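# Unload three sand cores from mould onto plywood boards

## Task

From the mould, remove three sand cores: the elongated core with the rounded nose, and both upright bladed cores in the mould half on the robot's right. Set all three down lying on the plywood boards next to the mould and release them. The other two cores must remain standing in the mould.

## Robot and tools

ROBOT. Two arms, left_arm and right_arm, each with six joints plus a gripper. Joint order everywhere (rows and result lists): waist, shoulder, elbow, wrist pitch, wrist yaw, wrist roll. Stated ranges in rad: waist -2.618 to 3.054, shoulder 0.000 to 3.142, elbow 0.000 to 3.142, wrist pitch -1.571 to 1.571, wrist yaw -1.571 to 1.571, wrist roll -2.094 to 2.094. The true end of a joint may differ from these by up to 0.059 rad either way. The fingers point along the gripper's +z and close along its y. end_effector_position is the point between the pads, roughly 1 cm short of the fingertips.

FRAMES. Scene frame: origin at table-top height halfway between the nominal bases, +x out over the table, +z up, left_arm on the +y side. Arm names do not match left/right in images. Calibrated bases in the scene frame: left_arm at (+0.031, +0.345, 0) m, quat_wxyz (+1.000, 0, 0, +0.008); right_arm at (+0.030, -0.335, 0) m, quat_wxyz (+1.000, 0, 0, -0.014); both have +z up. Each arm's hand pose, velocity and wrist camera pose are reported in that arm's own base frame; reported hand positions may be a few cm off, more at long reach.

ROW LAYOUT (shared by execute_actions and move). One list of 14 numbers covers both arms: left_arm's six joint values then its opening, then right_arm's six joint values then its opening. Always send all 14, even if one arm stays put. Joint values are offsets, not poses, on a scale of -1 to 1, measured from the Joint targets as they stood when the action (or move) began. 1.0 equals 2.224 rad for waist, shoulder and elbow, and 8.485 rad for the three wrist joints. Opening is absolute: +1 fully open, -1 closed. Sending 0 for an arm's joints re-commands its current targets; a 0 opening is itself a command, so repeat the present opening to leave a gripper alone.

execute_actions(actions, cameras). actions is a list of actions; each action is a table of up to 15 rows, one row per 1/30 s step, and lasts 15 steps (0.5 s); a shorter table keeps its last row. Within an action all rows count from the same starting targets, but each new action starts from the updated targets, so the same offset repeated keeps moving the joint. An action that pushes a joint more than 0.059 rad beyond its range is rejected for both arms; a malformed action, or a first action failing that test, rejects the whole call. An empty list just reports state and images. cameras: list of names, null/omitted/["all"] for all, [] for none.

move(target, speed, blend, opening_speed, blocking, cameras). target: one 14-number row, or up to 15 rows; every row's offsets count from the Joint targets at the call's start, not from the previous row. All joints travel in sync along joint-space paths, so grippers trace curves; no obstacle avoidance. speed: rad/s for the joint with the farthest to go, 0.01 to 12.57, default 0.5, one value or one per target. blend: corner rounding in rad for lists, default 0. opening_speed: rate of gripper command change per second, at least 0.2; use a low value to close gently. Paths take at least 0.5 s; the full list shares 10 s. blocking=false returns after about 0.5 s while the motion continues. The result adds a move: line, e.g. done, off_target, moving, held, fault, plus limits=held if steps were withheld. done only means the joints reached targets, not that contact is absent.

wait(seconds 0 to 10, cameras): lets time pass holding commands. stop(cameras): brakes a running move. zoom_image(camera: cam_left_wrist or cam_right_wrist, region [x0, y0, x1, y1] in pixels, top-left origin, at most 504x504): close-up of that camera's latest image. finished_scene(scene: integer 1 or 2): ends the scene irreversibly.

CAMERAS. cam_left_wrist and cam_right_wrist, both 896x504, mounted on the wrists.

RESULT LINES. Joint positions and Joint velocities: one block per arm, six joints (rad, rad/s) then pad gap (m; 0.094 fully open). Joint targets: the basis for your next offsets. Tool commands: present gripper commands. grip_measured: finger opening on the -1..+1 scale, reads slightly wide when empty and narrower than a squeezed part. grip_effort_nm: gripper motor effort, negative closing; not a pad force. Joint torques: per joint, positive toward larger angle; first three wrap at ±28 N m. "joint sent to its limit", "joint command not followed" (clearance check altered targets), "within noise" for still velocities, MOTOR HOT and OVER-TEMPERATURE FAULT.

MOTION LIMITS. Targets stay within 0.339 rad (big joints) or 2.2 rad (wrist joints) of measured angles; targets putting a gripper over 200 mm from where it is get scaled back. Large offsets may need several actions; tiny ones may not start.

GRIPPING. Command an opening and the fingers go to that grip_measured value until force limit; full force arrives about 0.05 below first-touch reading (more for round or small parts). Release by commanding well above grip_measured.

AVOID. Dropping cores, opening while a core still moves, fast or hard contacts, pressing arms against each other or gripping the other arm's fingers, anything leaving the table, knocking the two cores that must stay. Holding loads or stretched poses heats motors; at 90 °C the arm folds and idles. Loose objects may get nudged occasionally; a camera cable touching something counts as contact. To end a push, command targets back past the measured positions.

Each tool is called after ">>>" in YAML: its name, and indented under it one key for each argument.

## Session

>>> execute_actions:
  actions: []

Scene clock: 0.00 s.
left_arm: end_effector_position=(+0.3493, -0.0518, +0.2095) grip_measured=+1.000 grip_effort_nm=n/a end_effector_quat_wxyz=(+0.534, -0.007, +0.815, -0.226) | right_arm: end_effector_position=(+0.3046, +0.0783, +0.1820) grip_measured=+1.000 grip_effort_nm=n/a end_effector_quat_wxyz=(+0.477, +0.034, +0.863, +0.162)
Joint positions: left_arm=[0.059 1.017 0.578 0.071 0.424 -0.25 0.094] | right_arm=[0.21 0.854 0.562 -0.224 -0.068 0.329 0.094]
Joint velocities: within noise
Joint torques (N m): no reading
Heat: left arm: 34 °C; right arm: 36 °C.
Joint targets: left_arm=[0.059 1.010 0.587 0.072 0.427 -0.248] | right_arm=[0.210 0.847 0.574 -0.220 -0.067 0.327]
Tool commands: left_gripper/opening=+1.0 right_gripper/opening=+1.0

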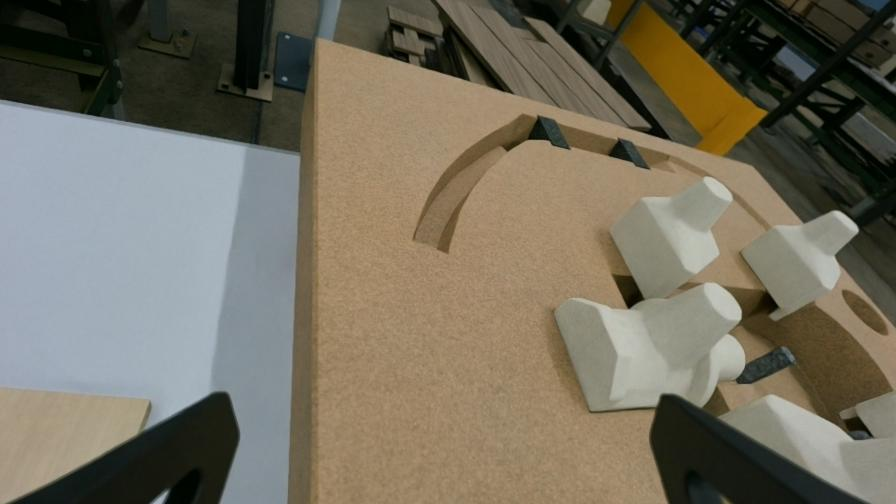

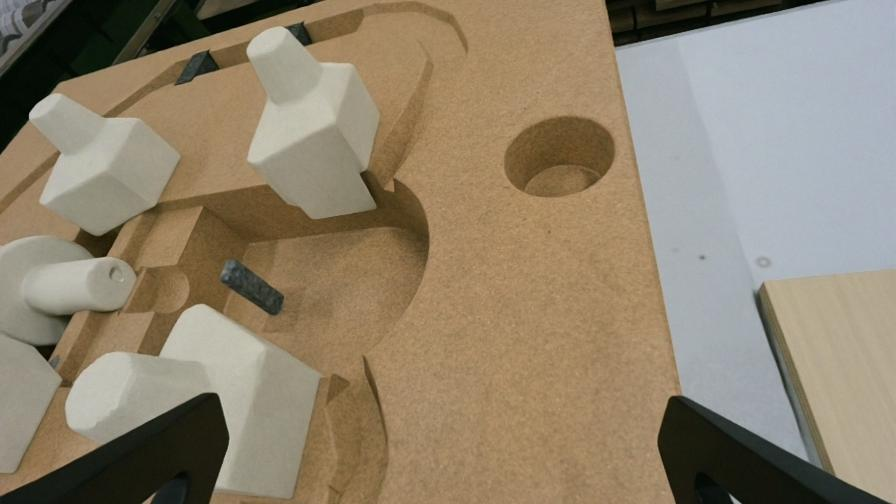

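>>> move:
  target: [-0.1165,0.2428,0.6129,-0.1735,-0.0503,0.0292,1,-0.0495,0.3161,0.6187,-0.1391,0.0079,-0.0385,1]
  speed: 1.0

Scene clock: 7.20 s.
left_arm: end_effector_position=(+0.3419, -0.0676, +0.3215) grip_measured=+1.000 grip_effort_nm=0.027 end_effector_quat_wxyz=(+0.278, +0.091, +0.956, -0.032) | right_arm: end_effector_position=(+0.3479, +0.0399, +0.3180) grip_measured=+1.000 grip_effort_nm=0.027 end_effector_quat_wxyz=(+0.276, -0.049, +0.960, +0.019)
Joint positions: left_arm=[-0.193 1.537 1.927 -1.393 0.009 -0.007 0.094] | right_arm=[0.107 1.543 1.92 -1.388 -0.008 0.007 0.094]
Joint velocities: within noise
Joint torques (N m): left_arm=[-0.49 -4.11 6.43 1.41 -0.09 0.01] | right_arm=[-0.58 -4.33 7.24 0.8 0.06 -0.13]
Heat: left arm: 36 °C; right arm: 37 °C.
Joint targets: left_arm=[-0.200 1.550 1.951 -1.400 0.000 -0.001] | right_arm=[0.100 1.550 1.950 -1.400 0.000 0.000]
move: done

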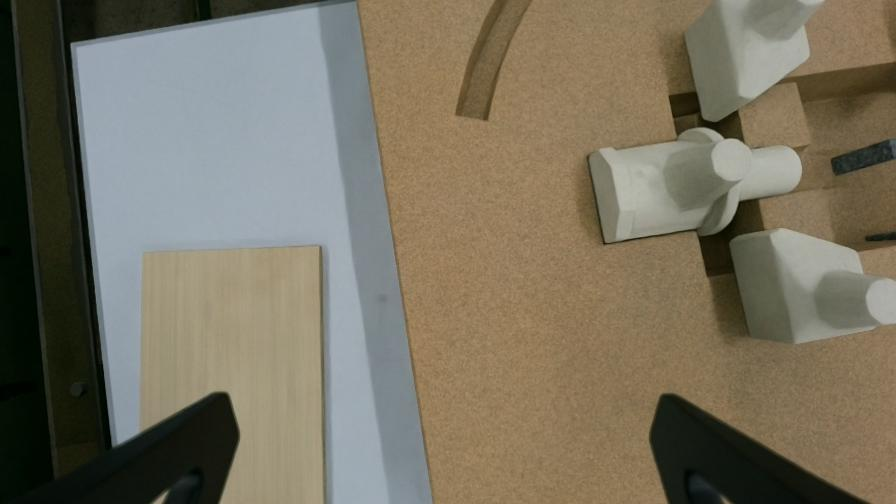

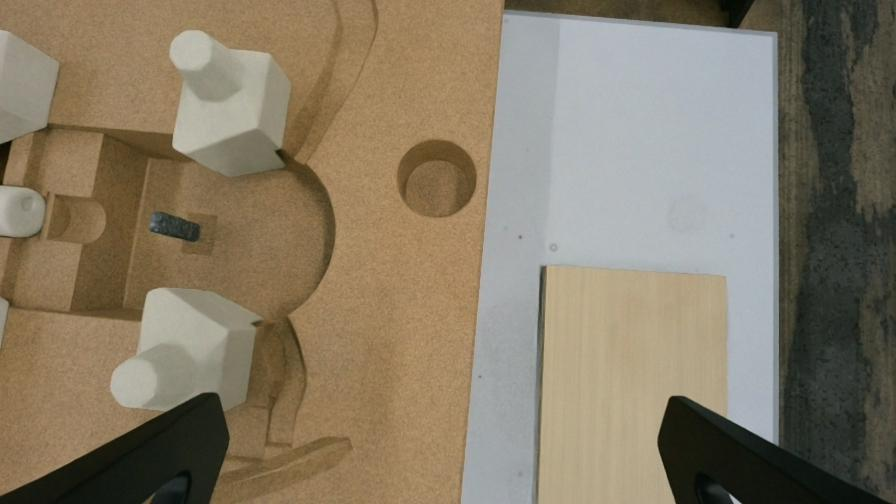

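>>> move:
  target: [-0.1533,-0.0585,-0.3354,0.1108,0,0,0.25,0.2158,-0.4348,-0.7477,0.1768,0,0,0.5]
  speed: 1.0

Scene clock: 32.83 s.
left_arm: end_effector_position=(+0.3680, -0.2186, +0.2175) grip_measured=+0.252 grip_effort_nm=-0.061 end_effector_quat_wxyz=(+0.398, +0.239, +0.878, -0.114) | right_arm: end_effector_position=(+0.2469, +0.1611, +0.1941) grip_measured=+0.503 grip_effort_nm=-0.129 end_effector_quat_wxyz=(+0.594, -0.221, +0.753, +0.178)
Joint positions: left_arm=[-0.536 1.452 1.213 -0.479 0.007 -0.006 0.059] | right_arm=[0.572 0.593 0.294 0.067 -0.004 0.005 0.071]
Joint velocities: within noise
Joint torques (N m): left_arm=[-0.38 -7.97 5.11 2.08 -0.05 0] | right_arm=[0.68 -0.62 5.98 1.83 0.03 -0.1]
Heat: left arm: 36 °C; right arm: 37 °C.
Joint targets: left_arm=[-0.541 1.420 1.205 -0.460 0.000 -0.001] | right_arm=[0.580 0.583 0.287 0.100 0.000 0.000]
move: done

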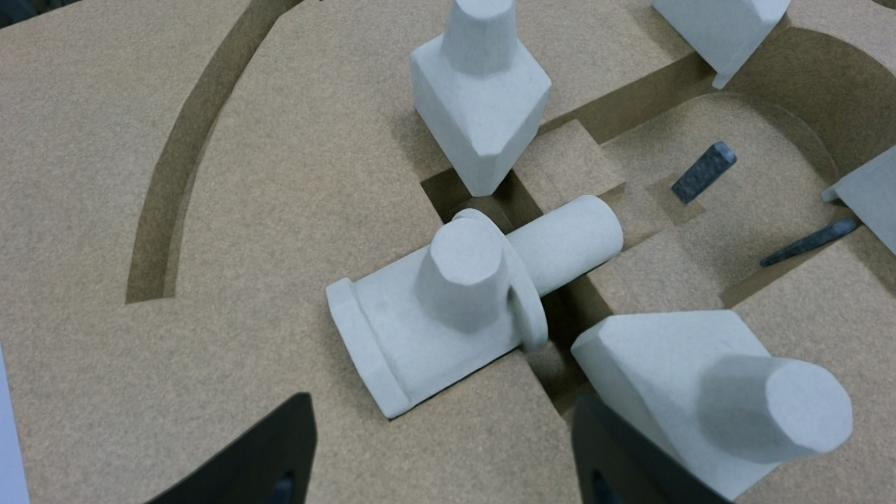

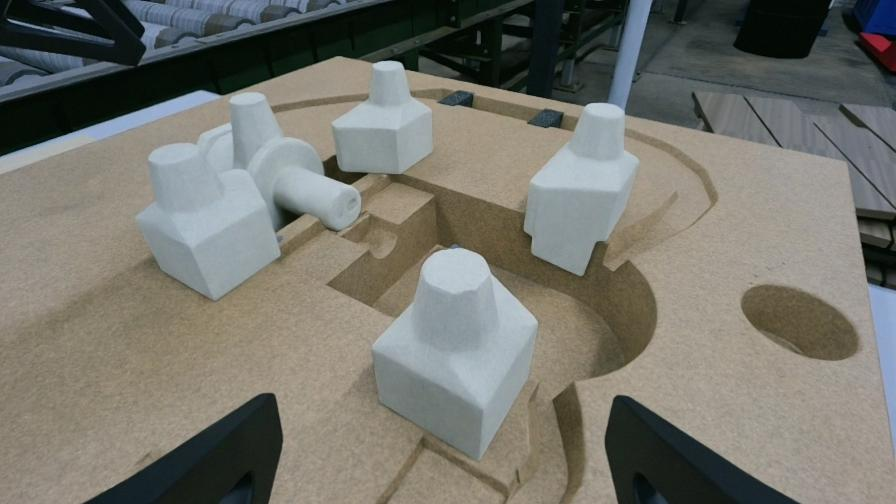

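>>> move:
  target:
    - [-0.0067,0.1304,0.0157,0.0318,0,0,0.25,-0.0058,0.2941,0.0283,0.0674,0,0,0.5]
    - [-0.0067,0.1304,0.0157,0.0318,0,0,-0.42,-0.0058,0.2941,0.0283,0.0674,0,0,-0.4]
  speed: 0.4
  opening_speed: 0.5

Scene clock: 47.03 s.
left_arm: end_effector_position=(+0.4167, -0.2553, +0.1609) grip_measured=-0.316 grip_effort_nm=-0.999 end_effector_quat_wxyz=(+0.407, +0.245, +0.872, -0.119) | right_arm: end_effector_position=(+0.3126, +0.2006, +0.1501) grip_measured=-0.270 grip_effort_nm=-0.989 end_effector_quat_wxyz=(+0.590, -0.221, +0.758, +0.169)
Joint positions: left_arm=[-0.549 1.696 1.213 -0.212 0.007 -0.005 0.032] | right_arm=[0.572 1.234 0.324 0.662 0.01 -0.002 0.034]
Joint velocities: within noise
Joint torques (N m): left_arm=[-0.44 -6.49 7.83 2.15 -0.08 -0.02] | right_arm=[-0.44 -2.73 7.53 1.63 -0.1 -0.03]
Heat: left arm: 37 °C; right arm: 40 °C.
Joint targets: left_arm=[-0.556 1.710 1.240 -0.190 0.000 -0.001] | right_arm=[0.567 1.237 0.350 0.672 0.000 0.000]
move: done

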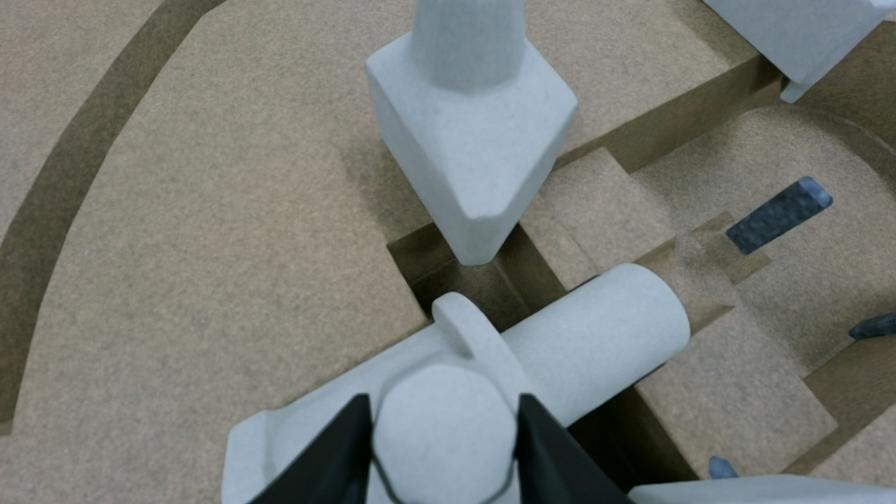

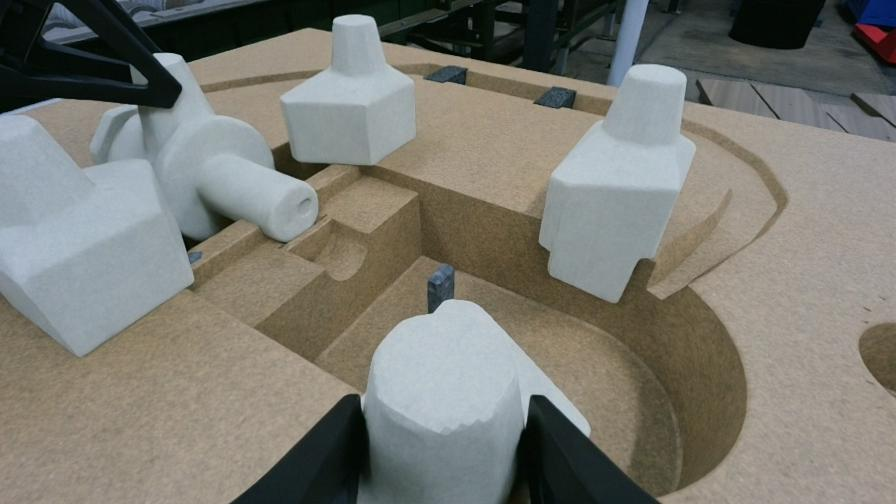

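>>> move:
  target:
    - [0,-0.0405,0.054,-0.0047,0,0,-0.42,0,-0.0706,0.0629,-0.0273,0,0,-0.4]
    - [0,-0.045,0.1888,-0.0365,0,0,-0.42,0,-0.1111,0.183,-0.0631,0,0,-0.4]
    - [0.205,-0.045,0.1888,-0.0365,0,0,-0.42,-0.21,-0.0616,0.2698,-0.1028,0,0.0707,-0.4]
    - [0.438,-0.2743,-0.0135,-0.0483,0,0,-0.42,-0.4433,0.0558,0.411,-0.1656,0,0.2298,-0.4]
    - [0.438,-0.2923,-0.2046,0,0,0,-0.42,-0.4433,0.0823,0.2424,-0.1154,0,0.2298,-0.4]
  speed: [0.2,0.35,0.6,0.8,0.4]
  blend: [0.03,0.03,0.05,0.05,0]

Scene clock: 82.30 s.
left_arm: end_effector_position=(+0.3184, +0.1410, +0.1720) grip_measured=-0.318 grip_effort_nm=-1.004 end_effector_quat_wxyz=(+0.423, -0.187, +0.882, +0.089) | right_arm: end_effector_position=(+0.3385, -0.1491, +0.1018) grip_measured=-0.280 grip_effort_nm=-1.004 end_effector_quat_wxyz=(+0.226, +0.878, +0.365, +0.213)
Joint positions: left_arm=[0.413 1.116 0.764 -0.326 -0.003 -0.003 0.032] | right_arm=[-0.416 1.432 0.879 -0.387 0.003 1.937 0.034]
Joint velocities: within noise
Joint torques (N m): left_arm=[0.46 -7.06 7.34 3.4 0.04 -0.04] | right_arm=[-0.27 -5.75 6.53 1.8 -0.05 0.11]
Heat: left arm: 41 °C; right arm: 43 °C.
Joint targets: left_arm=[0.418 1.060 0.785 -0.190 0.000 -0.001] | right_arm=[-0.419 1.421 0.889 -0.307 0.000 1.950]
move: off_target (left_arm, right_arm); left_arm: the wrist pitch is farthest, 0.136 rad from its target; right_arm: the wrist pitch is farthest, 0.080 rad from its target

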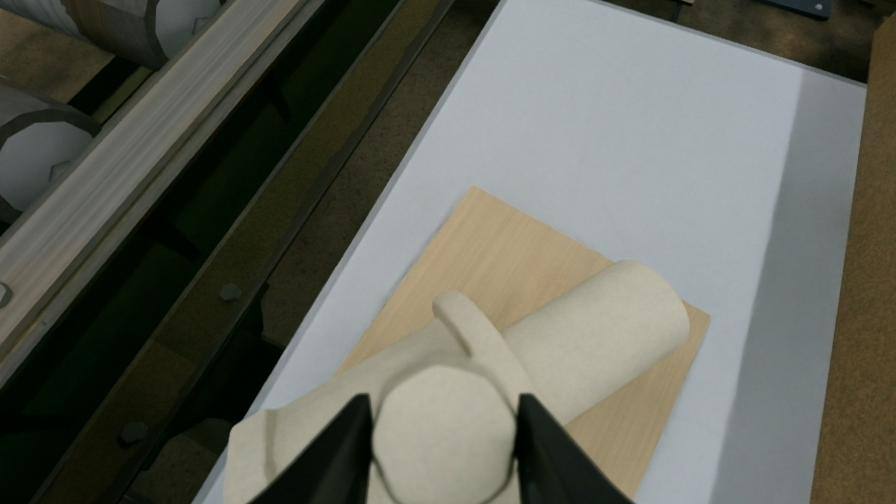

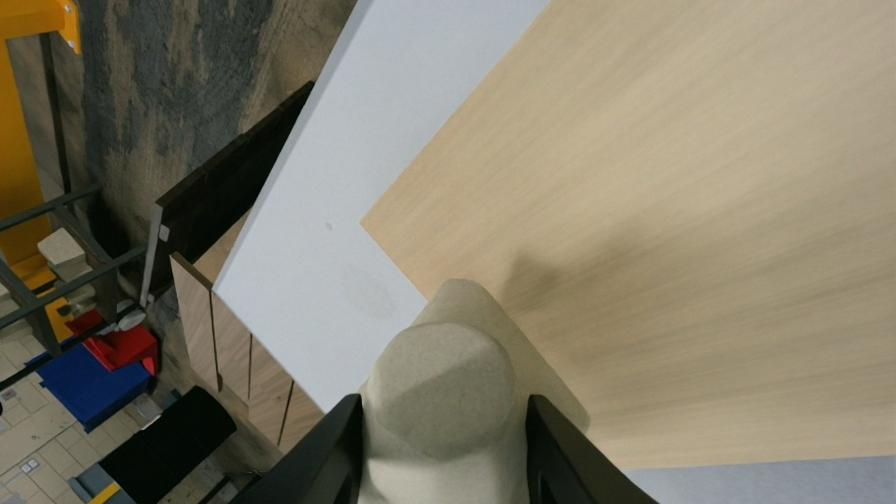

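>>> move:
  target:
    - [0,0.004,-0.045,0.0128,0,0,-0.42,0,-0.0117,-0.04,0.0062,0,0,-0.4]
    - [0,0.0058,-0.0634,0.01815,0,0,-0.42,0,-0.005,-0.0504,0.0106,0,0,-0.4]
  speed: [0.25,0.1]

Scene clock: 95.07 s.
left_arm: end_effector_position=(+0.3145, +0.1393, +0.1413) grip_measured=-0.318 grip_effort_nm=-0.994 end_effector_quat_wxyz=(+0.429, -0.186, +0.879, +0.090) | right_arm: end_effector_position=(+0.3315, -0.1454, +0.0787) grip_measured=-0.280 grip_effort_nm=-1.004 end_effector_quat_wxyz=(+0.226, +0.877, +0.364, +0.216)
Joint positions: left_arm=[0.413 1.113 0.627 -0.176 -0.003 -0.003 0.032] | right_arm=[-0.416 1.432 0.778 -0.28 0 1.94 0.034]
Joint velocities: within noise
Joint torques (N m): left_arm=[0.51 -5.75 6.95 3.47 0.09 -0.05] | right_arm=[-0.29 -6.5 5.57 1.64 -0.01 0.07]
Heat: left arm: 46 °C; right arm: 44 °C.
Joint targets: left_arm=[0.418 1.072 0.644 -0.036 0.000 -0.001] | right_arm=[-0.419 1.410 0.777 -0.218 0.000 1.950]
move: off_target (left_arm, right_arm); left_arm: the wrist pitch is farthest, 0.140 rad from its target; right_arm: the wrist pitch is farthest, 0.063 rad from its target

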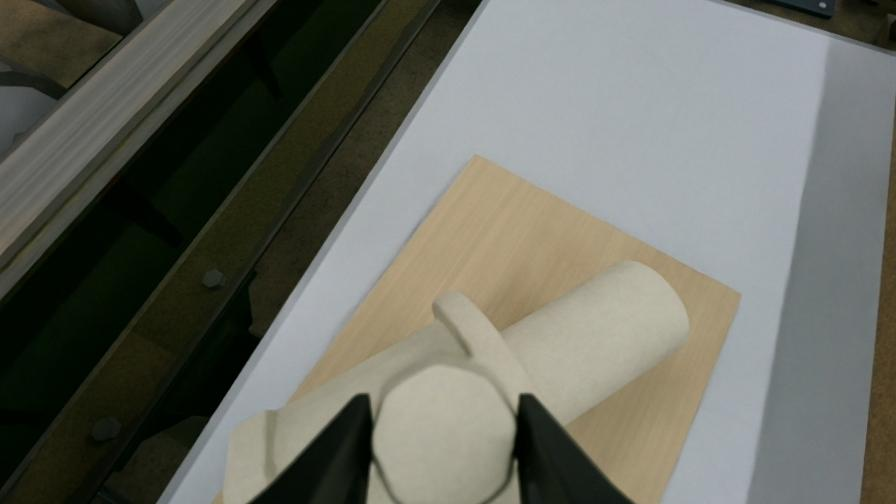

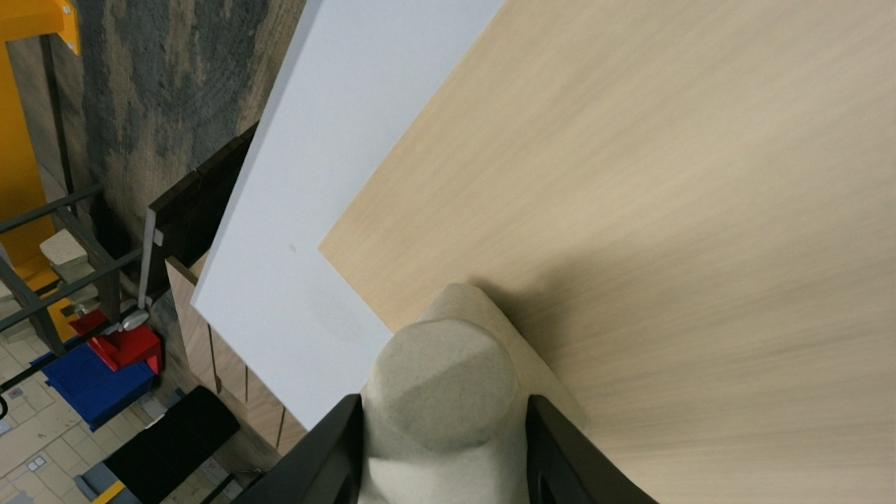

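>>> move:
  target: [0,0.0019,-0.0205,0.0059,0,0,-0.42,0,0.0055,-0.0085,0.0027,0,0.003,-0.4]
  speed: 0.1

Scene clock: 99.07 s.
left_arm: end_effector_position=(+0.3122, +0.1383, +0.1307) grip_measured=-0.318 grip_effort_nm=-0.999 end_effector_quat_wxyz=(+0.431, -0.186, +0.878, +0.091) | right_arm: end_effector_position=(+0.3321, -0.1455, +0.0765) grip_measured=-0.280 grip_effort_nm=-1.004 end_effector_quat_wxyz=(+0.227, +0.880, +0.352, +0.223)
Joint positions: left_arm=[0.413 1.113 0.581 -0.127 -0.003 -0.003 0.032] | right_arm=[-0.416 1.432 0.76 -0.251 -0.001 1.966 0.034]
Joint velocities: within noise
Joint torques (N m): left_arm=[0.49 -5.45 6.9 3.47 0.05 -0.05] | right_arm=[-0.25 -5.46 5.45 1.59 -0.01 0.07]
Heat: left arm: 48 °C; right arm: 44 °C.
Joint targets: left_arm=[0.418 1.077 0.598 0.014 0.000 -0.001] | right_arm=[-0.419 1.422 0.758 -0.194 0.000 1.976]
move: off_target (left_arm, right_arm); left_arm: the wrist pitch is farthest, 0.141 rad from its target; right_arm: the wrist pitch is farthest, 0.056 rad from its target

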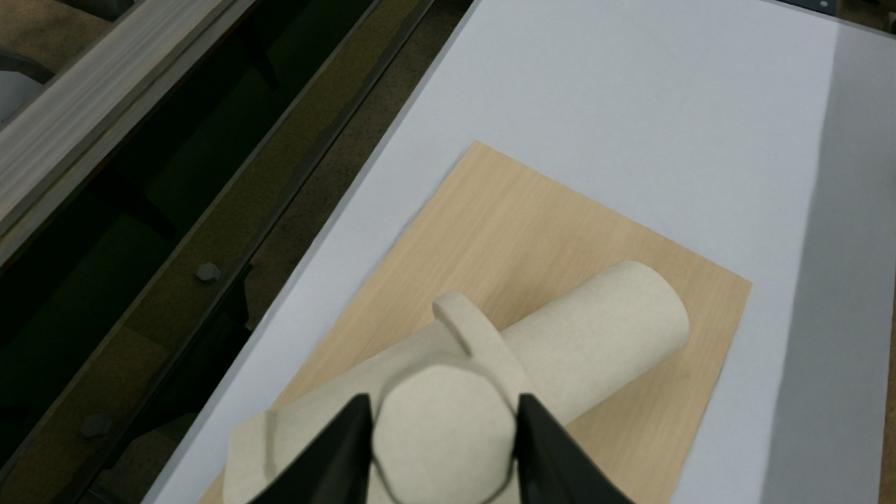

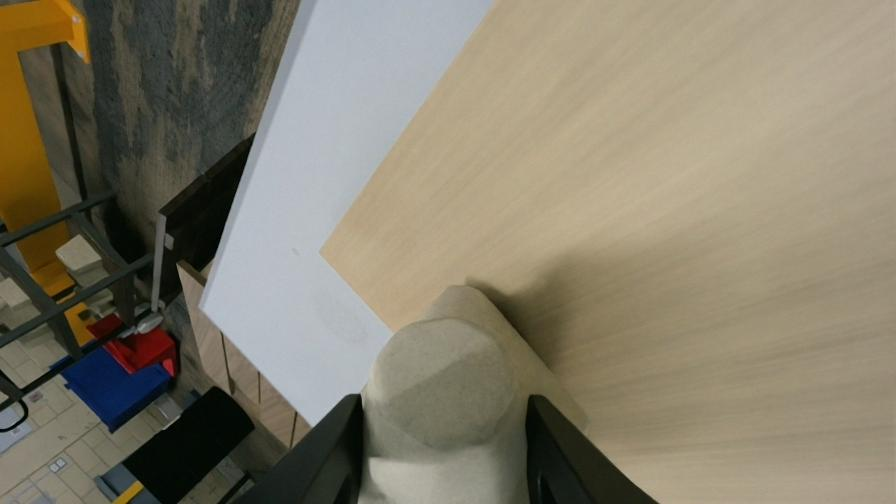

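>>> move:
  target: [0,0.001,-0.0085,0.0024,0,0,-0.42,0,0.0066,-0.0085,0.0022,0,0.002,-0.4]
  speed: 0.1

>>> move:
  target: [0,0.001,-0.007,0.0018,0,0,-0.42,0,0.005,-0.006,0.0015,0,0,-0.4]
  speed: 0.1

Scene clock: 102.37 s.
left_arm: end_effector_position=(+0.3118, +0.1381, +0.1279) grip_measured=-0.318 grip_effort_nm=-0.994 end_effector_quat_wxyz=(+0.433, -0.186, +0.877, +0.091) | right_arm: end_effector_position=(+0.3323, -0.1452, +0.0742) grip_measured=-0.280 grip_effort_nm=-1.009 end_effector_quat_wxyz=(+0.228, +0.882, +0.343, +0.229)
Joint positions: left_arm=[0.413 1.113 0.565 -0.105 -0.003 -0.003 0.032] | right_arm=[-0.416 1.432 0.744 -0.225 -0.003 1.984 0.034]
Joint velocities: within noise
Joint torques (N m): left_arm=[0.53 -5.3 6.71 3.48 0.05 -0.02] | right_arm=[-0.25 -4.33 5.33 1.51 0.01 0.07]
Heat: left arm: 50 °C; right arm: 44 °C.
Joint targets: left_arm=[0.418 1.079 0.579 0.034 0.000 -0.001] | right_arm=[-0.419 1.437 0.739 -0.176 0.000 1.993]
move: off_target (left_arm, right_arm); left_arm: the wrist pitch is farthest, 0.140 rad from its target; right_arm: the wrist pitch is farthest, 0.049 rad from its target

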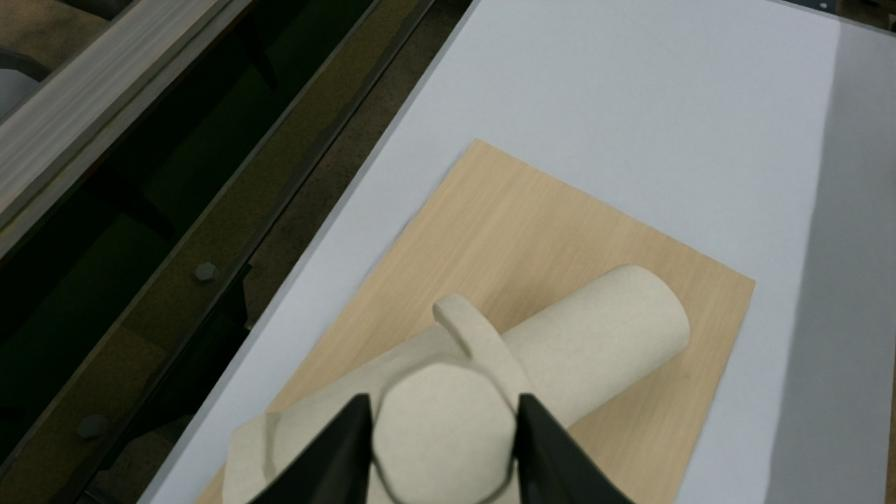

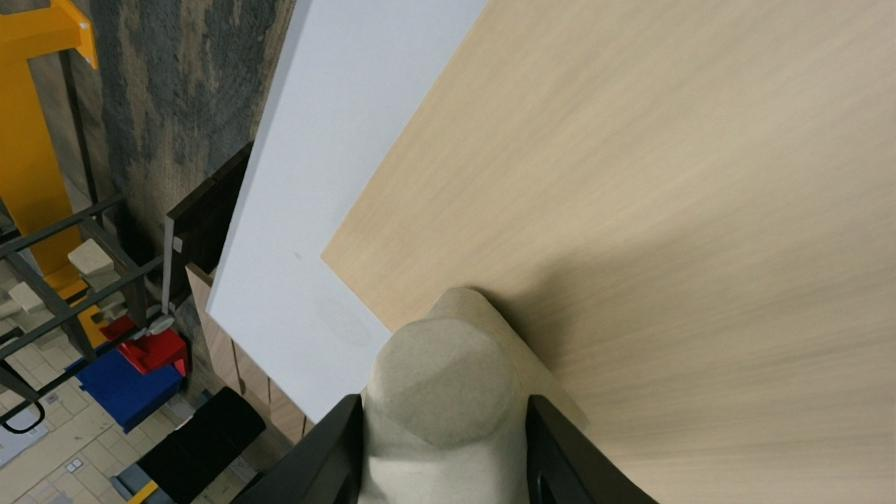

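Scene clock: 103.17 s.
left_arm: end_effector_position=(+0.3126, +0.1384, +0.1272) grip_measured=-0.318 grip_effort_nm=-0.999 end_effector_quat_wxyz=(+0.439, -0.185, +0.875, +0.092) | right_arm: end_effector_position=(+0.3345, -0.1460, +0.0723) grip_measured=-0.280 grip_effort_nm=-1.004 end_effector_quat_wxyz=(+0.231, +0.881, +0.342, +0.233)
Joint positions: left_arm=[0.413 1.113 0.552 -0.08 -0.003 -0.003 0.032] | right_arm=[-0.416 1.439 0.734 -0.197 -0.003 1.986 0.034]
Joint velocities: within noise
Joint torques (N m): left_arm=[0.5 -5 6.45 3.34 0.05 -0.03] | right_arm=[-0.28 -4.08 4.9 1.42 0.02 0.04]
Heat: left arm: 50 °C; right arm: 44 °C.
Joint targets: left_arm=[0.418 1.081 0.564 0.050 0.000 -0.001] | right_arm=[-0.419 1.448 0.726 -0.163 0.000 1.992]
move: off_target (left_arm); left_arm: the wrist pitch is farthest, 0.129 rad from its target

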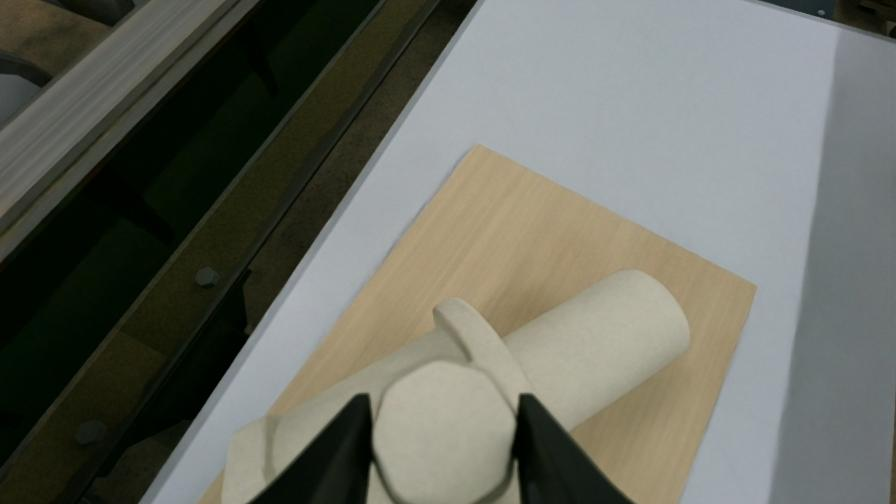

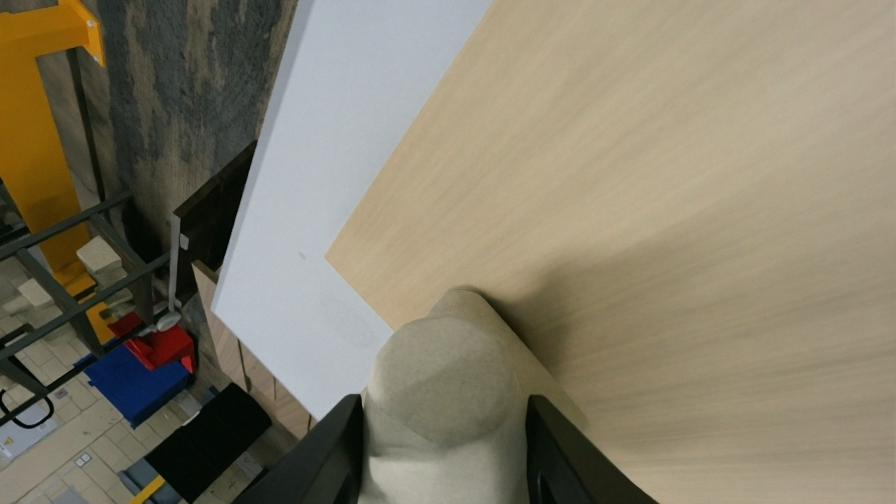

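>>> move:
  target:
    - [0,0.003,-0.003,0.002,0,0,-0.42,0,0.006,-0.004,0.002,0,0.002,-0.4]
    - [0,0.003,-0.003,0.002,0,0,0.3,0,0.006,-0.004,0.002,0,0.002,0.2]
  speed: 0.1
  opening_speed: 0.3

Scene clock: 109.83 s.
left_arm: end_effector_position=(+0.3262, +0.1444, +0.1504) grip_measured=+0.298 grip_effort_nm=0.125 end_effector_quat_wxyz=(+0.490, -0.179, +0.847, +0.103) | right_arm: end_effector_position=(+0.3355, -0.1461, +0.0645) grip_measured=+0.197 grip_effort_nm=0.183 end_effector_quat_wxyz=(+0.228, +0.884, +0.334, +0.235)
Joint positions: left_arm=[0.413 1.109 0.544 0.042 -0.003 -0.003 0.061] | right_arm=[-0.416 1.461 0.718 -0.161 -0.005 2.005 0.056]
Joint velocities: within noise
Joint torques (N m): left_arm=[0.43 -4.15 6.63 2.31 0.06 -0.05] | right_arm=[-0.27 -4.79 5.37 1.22 0.03 0.01]
Heat: left arm: 51 °C; right arm: 43 °C.
Joint targets: left_arm=[0.418 1.088 0.557 0.067 0.000 -0.001] | right_arm=[-0.419 1.461 0.717 -0.146 0.000 2.009]
move: done; target 2's new numbers were sent with left_arm's wrist pitch 0.133 rad from that target

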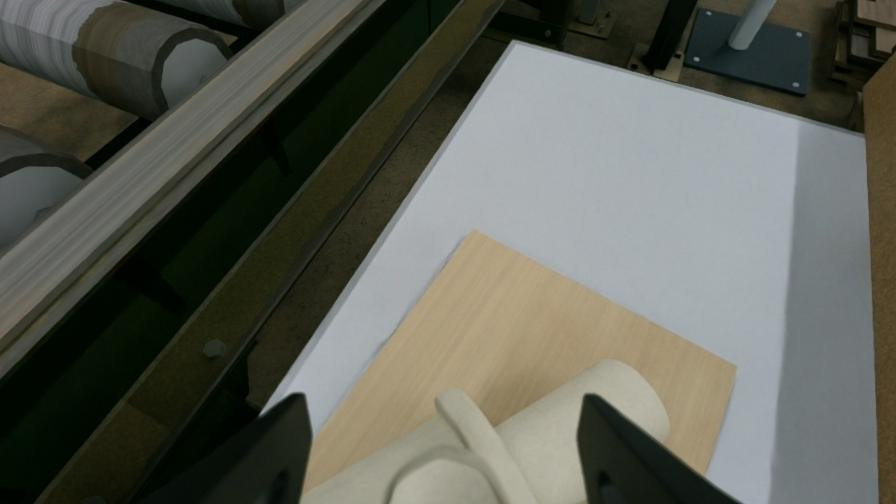

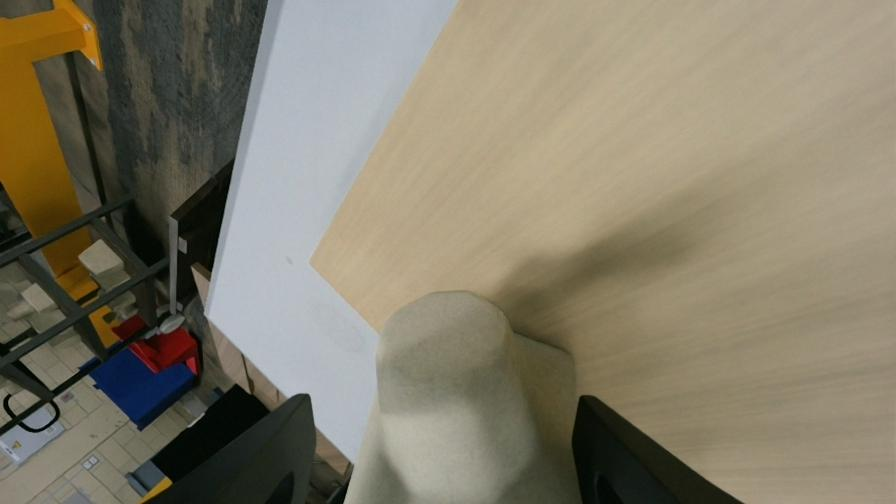

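>>> move:
  target:
    - [0,-0.06,0.17,-0.045,0,0,0.3,0,-0.1556,0.0238,-0.0482,0,0,0.2]
    - [-0.3,-0.12,0.15,-0.05,0,0,0.3,0.1434,-0.2217,0.0274,-0.0077,0,-0.2121,0.2]
    - [-0.6826,-0.1803,0.1443,-0.051,0,0,0.3,0.3615,0.0265,-0.0121,0.0979,0,-0.2368,0.5]
  speed: [0.5,1.1,1.0]
  blend: [0.03,0.1,0]

>>> zoom_image:
  camera: "cam_left_wrist"
  region: [300, 50, 650, 300]

Scene clock: 125.47 s.
left_arm: end_effector_position=(+0.1352, -0.2581, +0.3501) grip_measured=+0.298 grip_effort_nm=0.125 end_effector_quat_wxyz=(+0.548, +0.397, +0.656, -0.334) | right_arm: end_effector_position=(+0.4282, +0.1735, +0.2029) grip_measured=+0.497 grip_effort_nm=0.183 end_effector_quat_wxyz=(+0.634, -0.143, +0.750, +0.125)
Joint positions: left_arm=[-1.092 0.697 0.889 -0.368 0 -0.003 0.061] | right_arm=[0.383 1.517 0.697 0.653 0 0.005 0.07]
Joint velocities: within noise
Joint torques (N m): left_arm=[-0.62 -0.44 4.63 2.24 0.02 -0.03] | right_arm=[0.12 -5.3 5.18 1.86 -0.01 -0.09]
Heat: left arm: 47 °C; right arm: 42 °C.
Joint targets: left_arm=[-1.100 0.687 0.878 -0.366 0.000 -0.001] | right_arm=[0.385 1.520 0.690 0.685 0.000 0.000]
move: done

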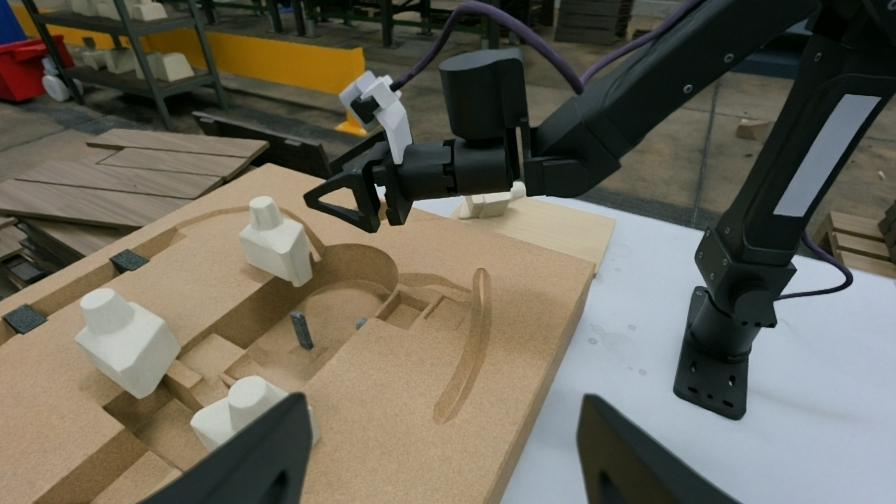

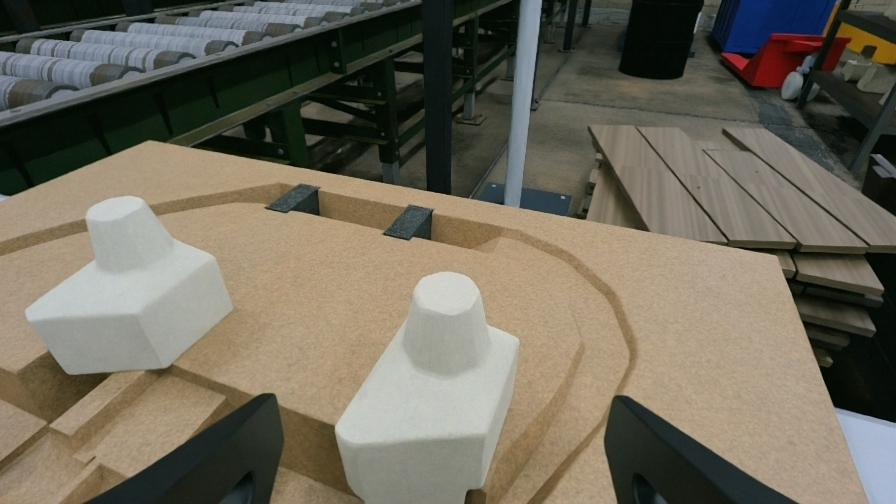

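Scaled by 1.440.

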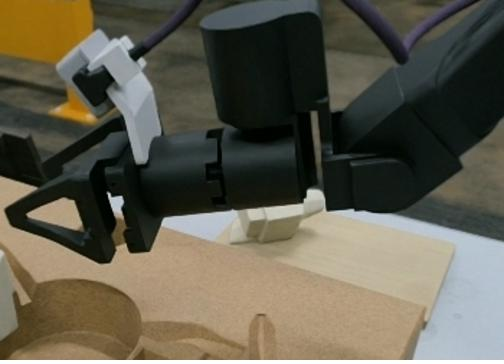

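>>> move:
  target:
    - [0,0,0,0,0,0,0.3,0,0.1821,0.143,0.011,0,0,0.5]
    - [0,0,0,0,0,0,0.3,0,0.1821,0.143,0.011,0,0,-0.4]
  speed: 0.4
  opening_speed: 0.5

Scene clock: 142.67 s.
left_arm: end_effector_position=(+0.1352, -0.2580, +0.3500) grip_measured=+0.298 grip_effort_nm=0.120 end_effector_quat_wxyz=(+0.548, +0.397, +0.656, -0.334) | right_arm: end_effector_position=(+0.5066, +0.2044, +0.1577) grip_measured=-0.260 grip_effort_nm=-1.004 end_effector_quat_wxyz=(+0.625, -0.144, +0.758, +0.121)
Joint positions: left_arm=[-1.092 0.697 0.889 -0.368 0 -0.003 0.061] | right_arm=[0.383 1.915 0.976 0.749 0.003 0.004 0.035]
Joint velocities: within noise
Joint torques (N m): left_arm=[-0.59 -0.43 4.63 2.24 0.02 -0.02] | right_arm=[0.18 -7.68 7.91 1.82 -0.05 -0.09]
Heat: left arm: 45 °C; right arm: 43 °C.
Joint targets: left_arm=[-1.100 0.687 0.878 -0.366 0.000 -0.001] | right_arm=[0.385 1.925 1.008 0.778 0.000 0.000]
move: done

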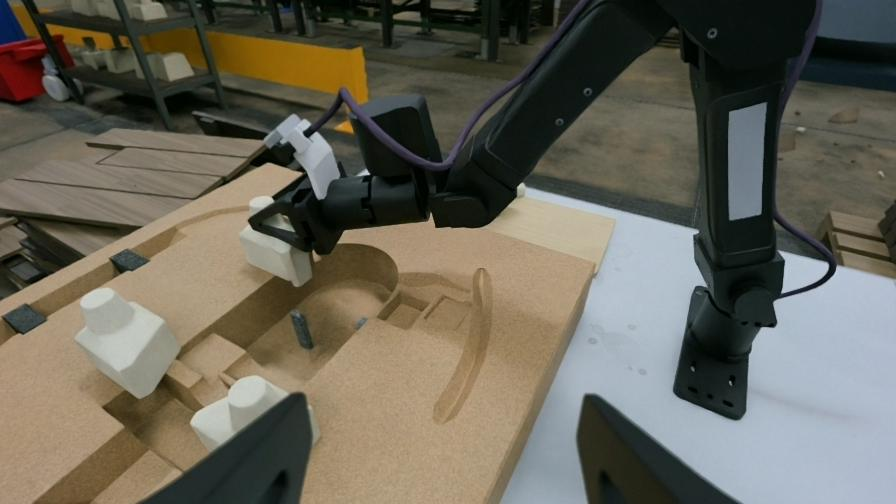

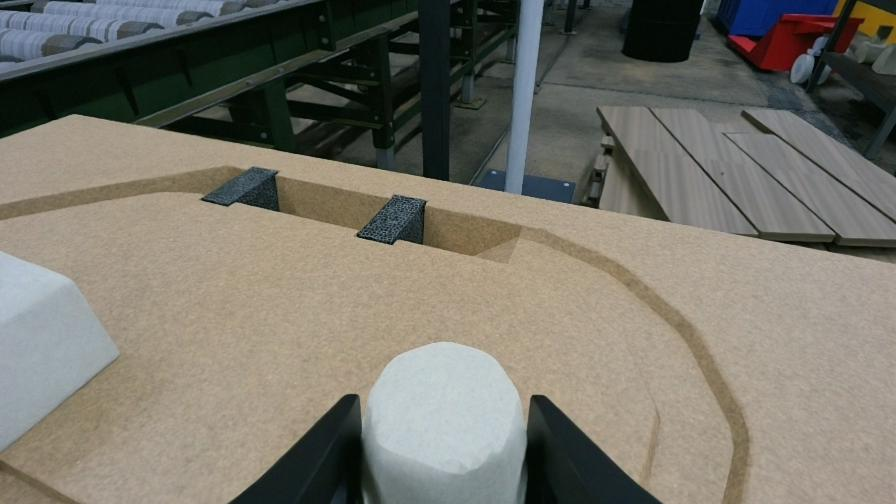

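>>> move:
  target:
    - [0,0,0,0,0,0,0.3,0,-0.0319,0.0335,-0.0173,0,0,-0.4]
    - [0,0,0,0,0,0,0.3,0,-0.0899,0.098,-0.0364,0,0,-0.4]
    - [0,0,0,0,0,0,0.3,0,-0.3094,-0.04,-0.0613,0,0,-0.4]
    - [0,0,0,0,0,0,0.3,-0.424,-0.4114,0.0629,-0.2308,0,0.2404,-0.4]
  speed: [0.2,0.3,0.6,0.9]
  blend: [0.03,0.03,0.05,0]

>>> zoom_image:
  camera: "cam_left_wrist"
  region: [400, 50, 700, 300]

Scene clock: 153.90 s.
left_arm: end_effector_position=(+0.1352, -0.2580, +0.3500) grip_measured=+0.298 grip_effort_nm=0.125 end_effector_quat_wxyz=(+0.548, +0.397, +0.656, -0.334) | right_arm: end_effector_position=(+0.1963, -0.1200, +0.1968) grip_measured=-0.262 grip_effort_nm=-1.004 end_effector_quat_wxyz=(+0.162, +0.937, +0.272, +0.145)
Joint positions: left_arm=[-1.092 0.697 0.889 -0.368 0 -0.003 0.061] | right_arm=[-0.551 1.031 1.1 -1.201 0.003 2.025 0.035]
Joint velocities: within noise
Joint torques (N m): left_arm=[-0.44 -0.46 4.62 2.25 0.03 -0.05] | right_arm=[-0.68 -3.23 9.33 0.96 -0.03 0.1]
Heat: left arm: 45 °C; right arm: 44 °C.
Joint targets: left_arm=[-1.100 0.687 0.878 -0.366 0.000 -0.001] | right_arm=[-0.558 1.010 1.148 -1.181 0.000 2.040]
move: off_target (right_arm); right_arm: the elbow is farthest, 0.048 rad from its target

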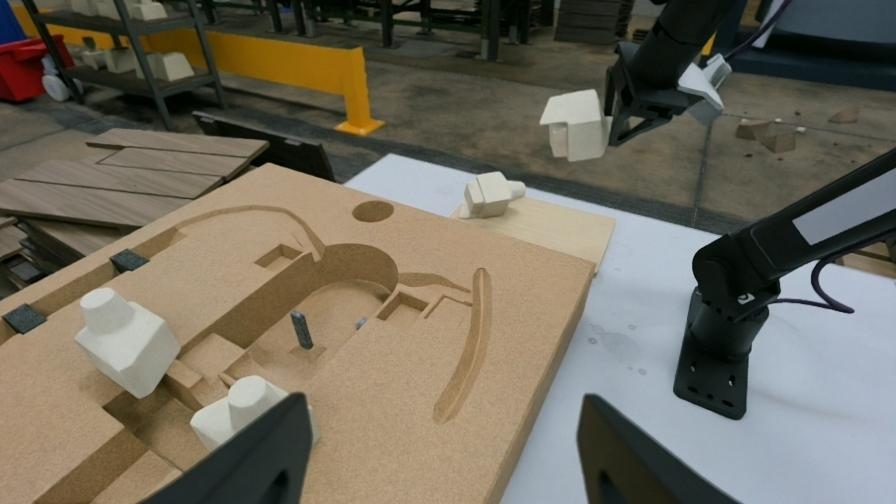

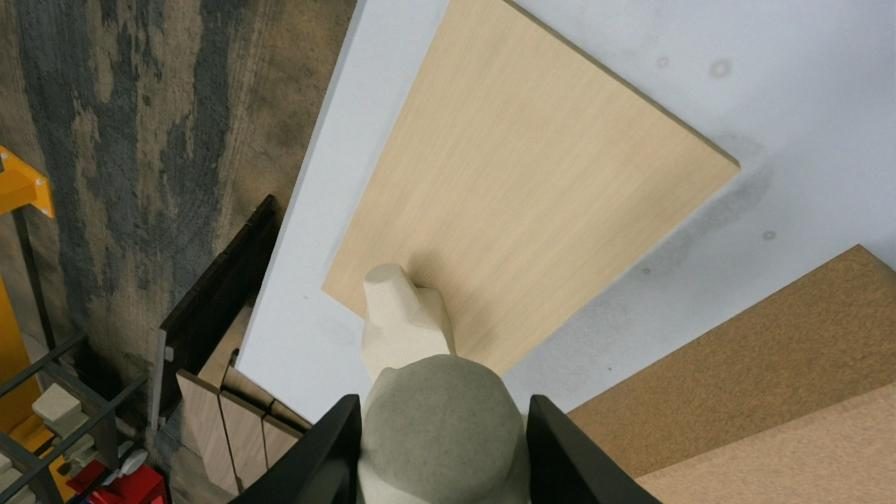

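Scaled by 1.680.

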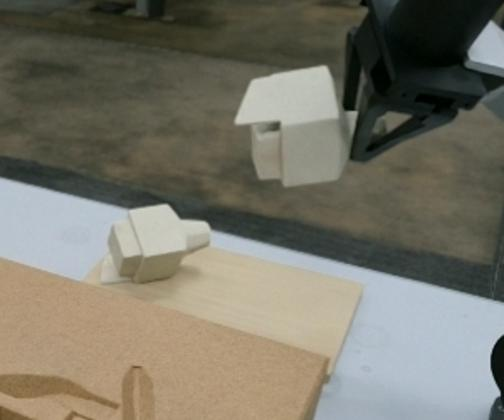

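>>> move:
  target:
    - [0,0,0,0,0,0,0.3,0,-0.0121,-0.2491,0.0602,0,0,-0.4]
    - [0,0,0,0,0,0,0.3,0,-0.0038,-0.2731,0.0687,0,0,-0.4]
  speed: [0.45,0.12]
  blend: [0.03,0]

>>> zoom_image:
  camera: "cam_left_wrist"
  region: [450, 130, 650, 280]

Scene clock: 161.60 s.
left_arm: end_effector_position=(+0.1352, -0.2580, +0.3499) grip_measured=+0.298 grip_effort_nm=0.129 end_effector_quat_wxyz=(+0.548, +0.397, +0.656, -0.334) | right_arm: end_effector_position=(+0.1989, -0.1216, +0.0609) grip_measured=-0.262 grip_effort_nm=-1.009 end_effector_quat_wxyz=(+0.166, +0.936, +0.271, +0.149)
Joint positions: left_arm=[-1.092 0.697 0.889 -0.369 0 -0.003 0.061] | right_arm=[-0.551 1.009 0.539 -0.65 0.003 2.027 0.035]
Joint velocities: within noise
Joint torques (N m): left_arm=[-0.62 -0.49 4.59 2.26 0.02 -0.03] | right_arm=[-0.58 -2.17 5.81 1.31 -0.04 0.11]
Heat: left arm: 45 °C; right arm: 43 °C.
Joint targets: left_arm=[-1.100 0.687 0.878 -0.366 0.000 -0.001] | right_arm=[-0.558 1.001 0.541 -0.598 0.000 2.040]
move: off_target (right_arm); right_arm: the wrist pitch is farthest, 0.052 rad from its target

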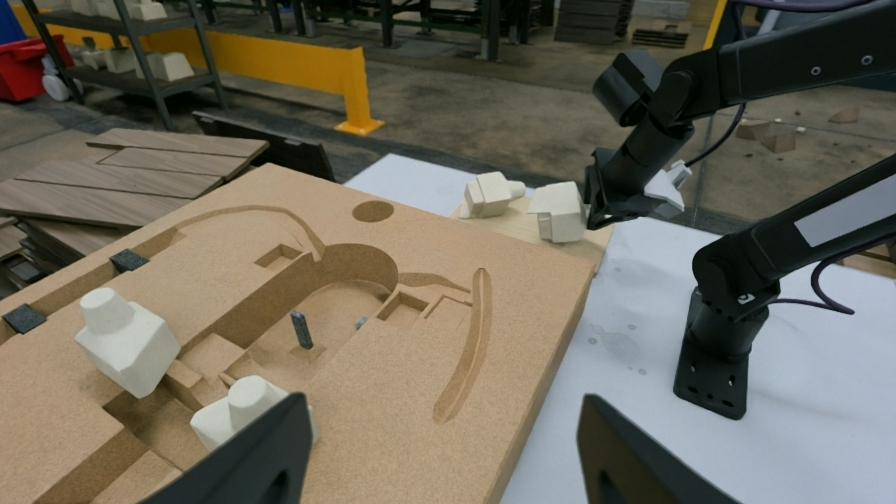

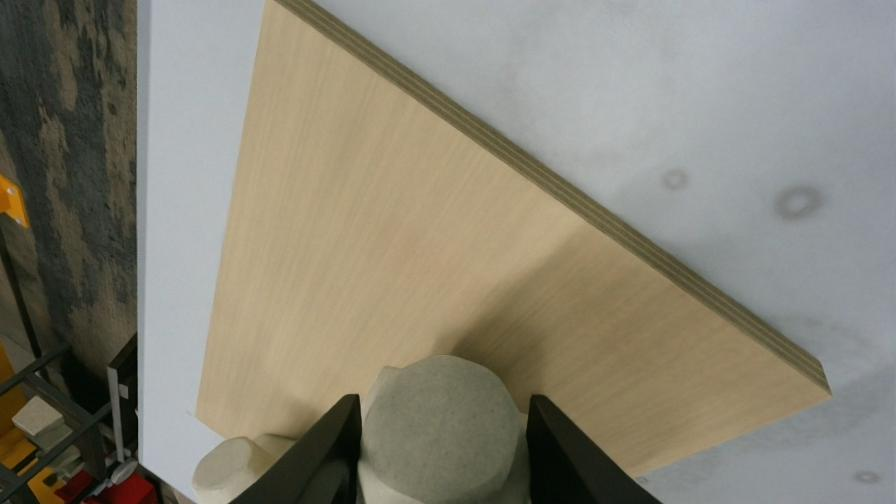

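Scaled by 2.520.

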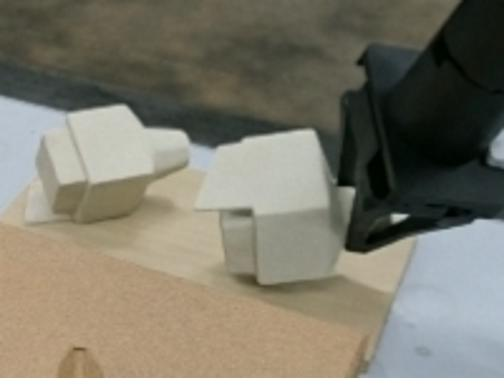

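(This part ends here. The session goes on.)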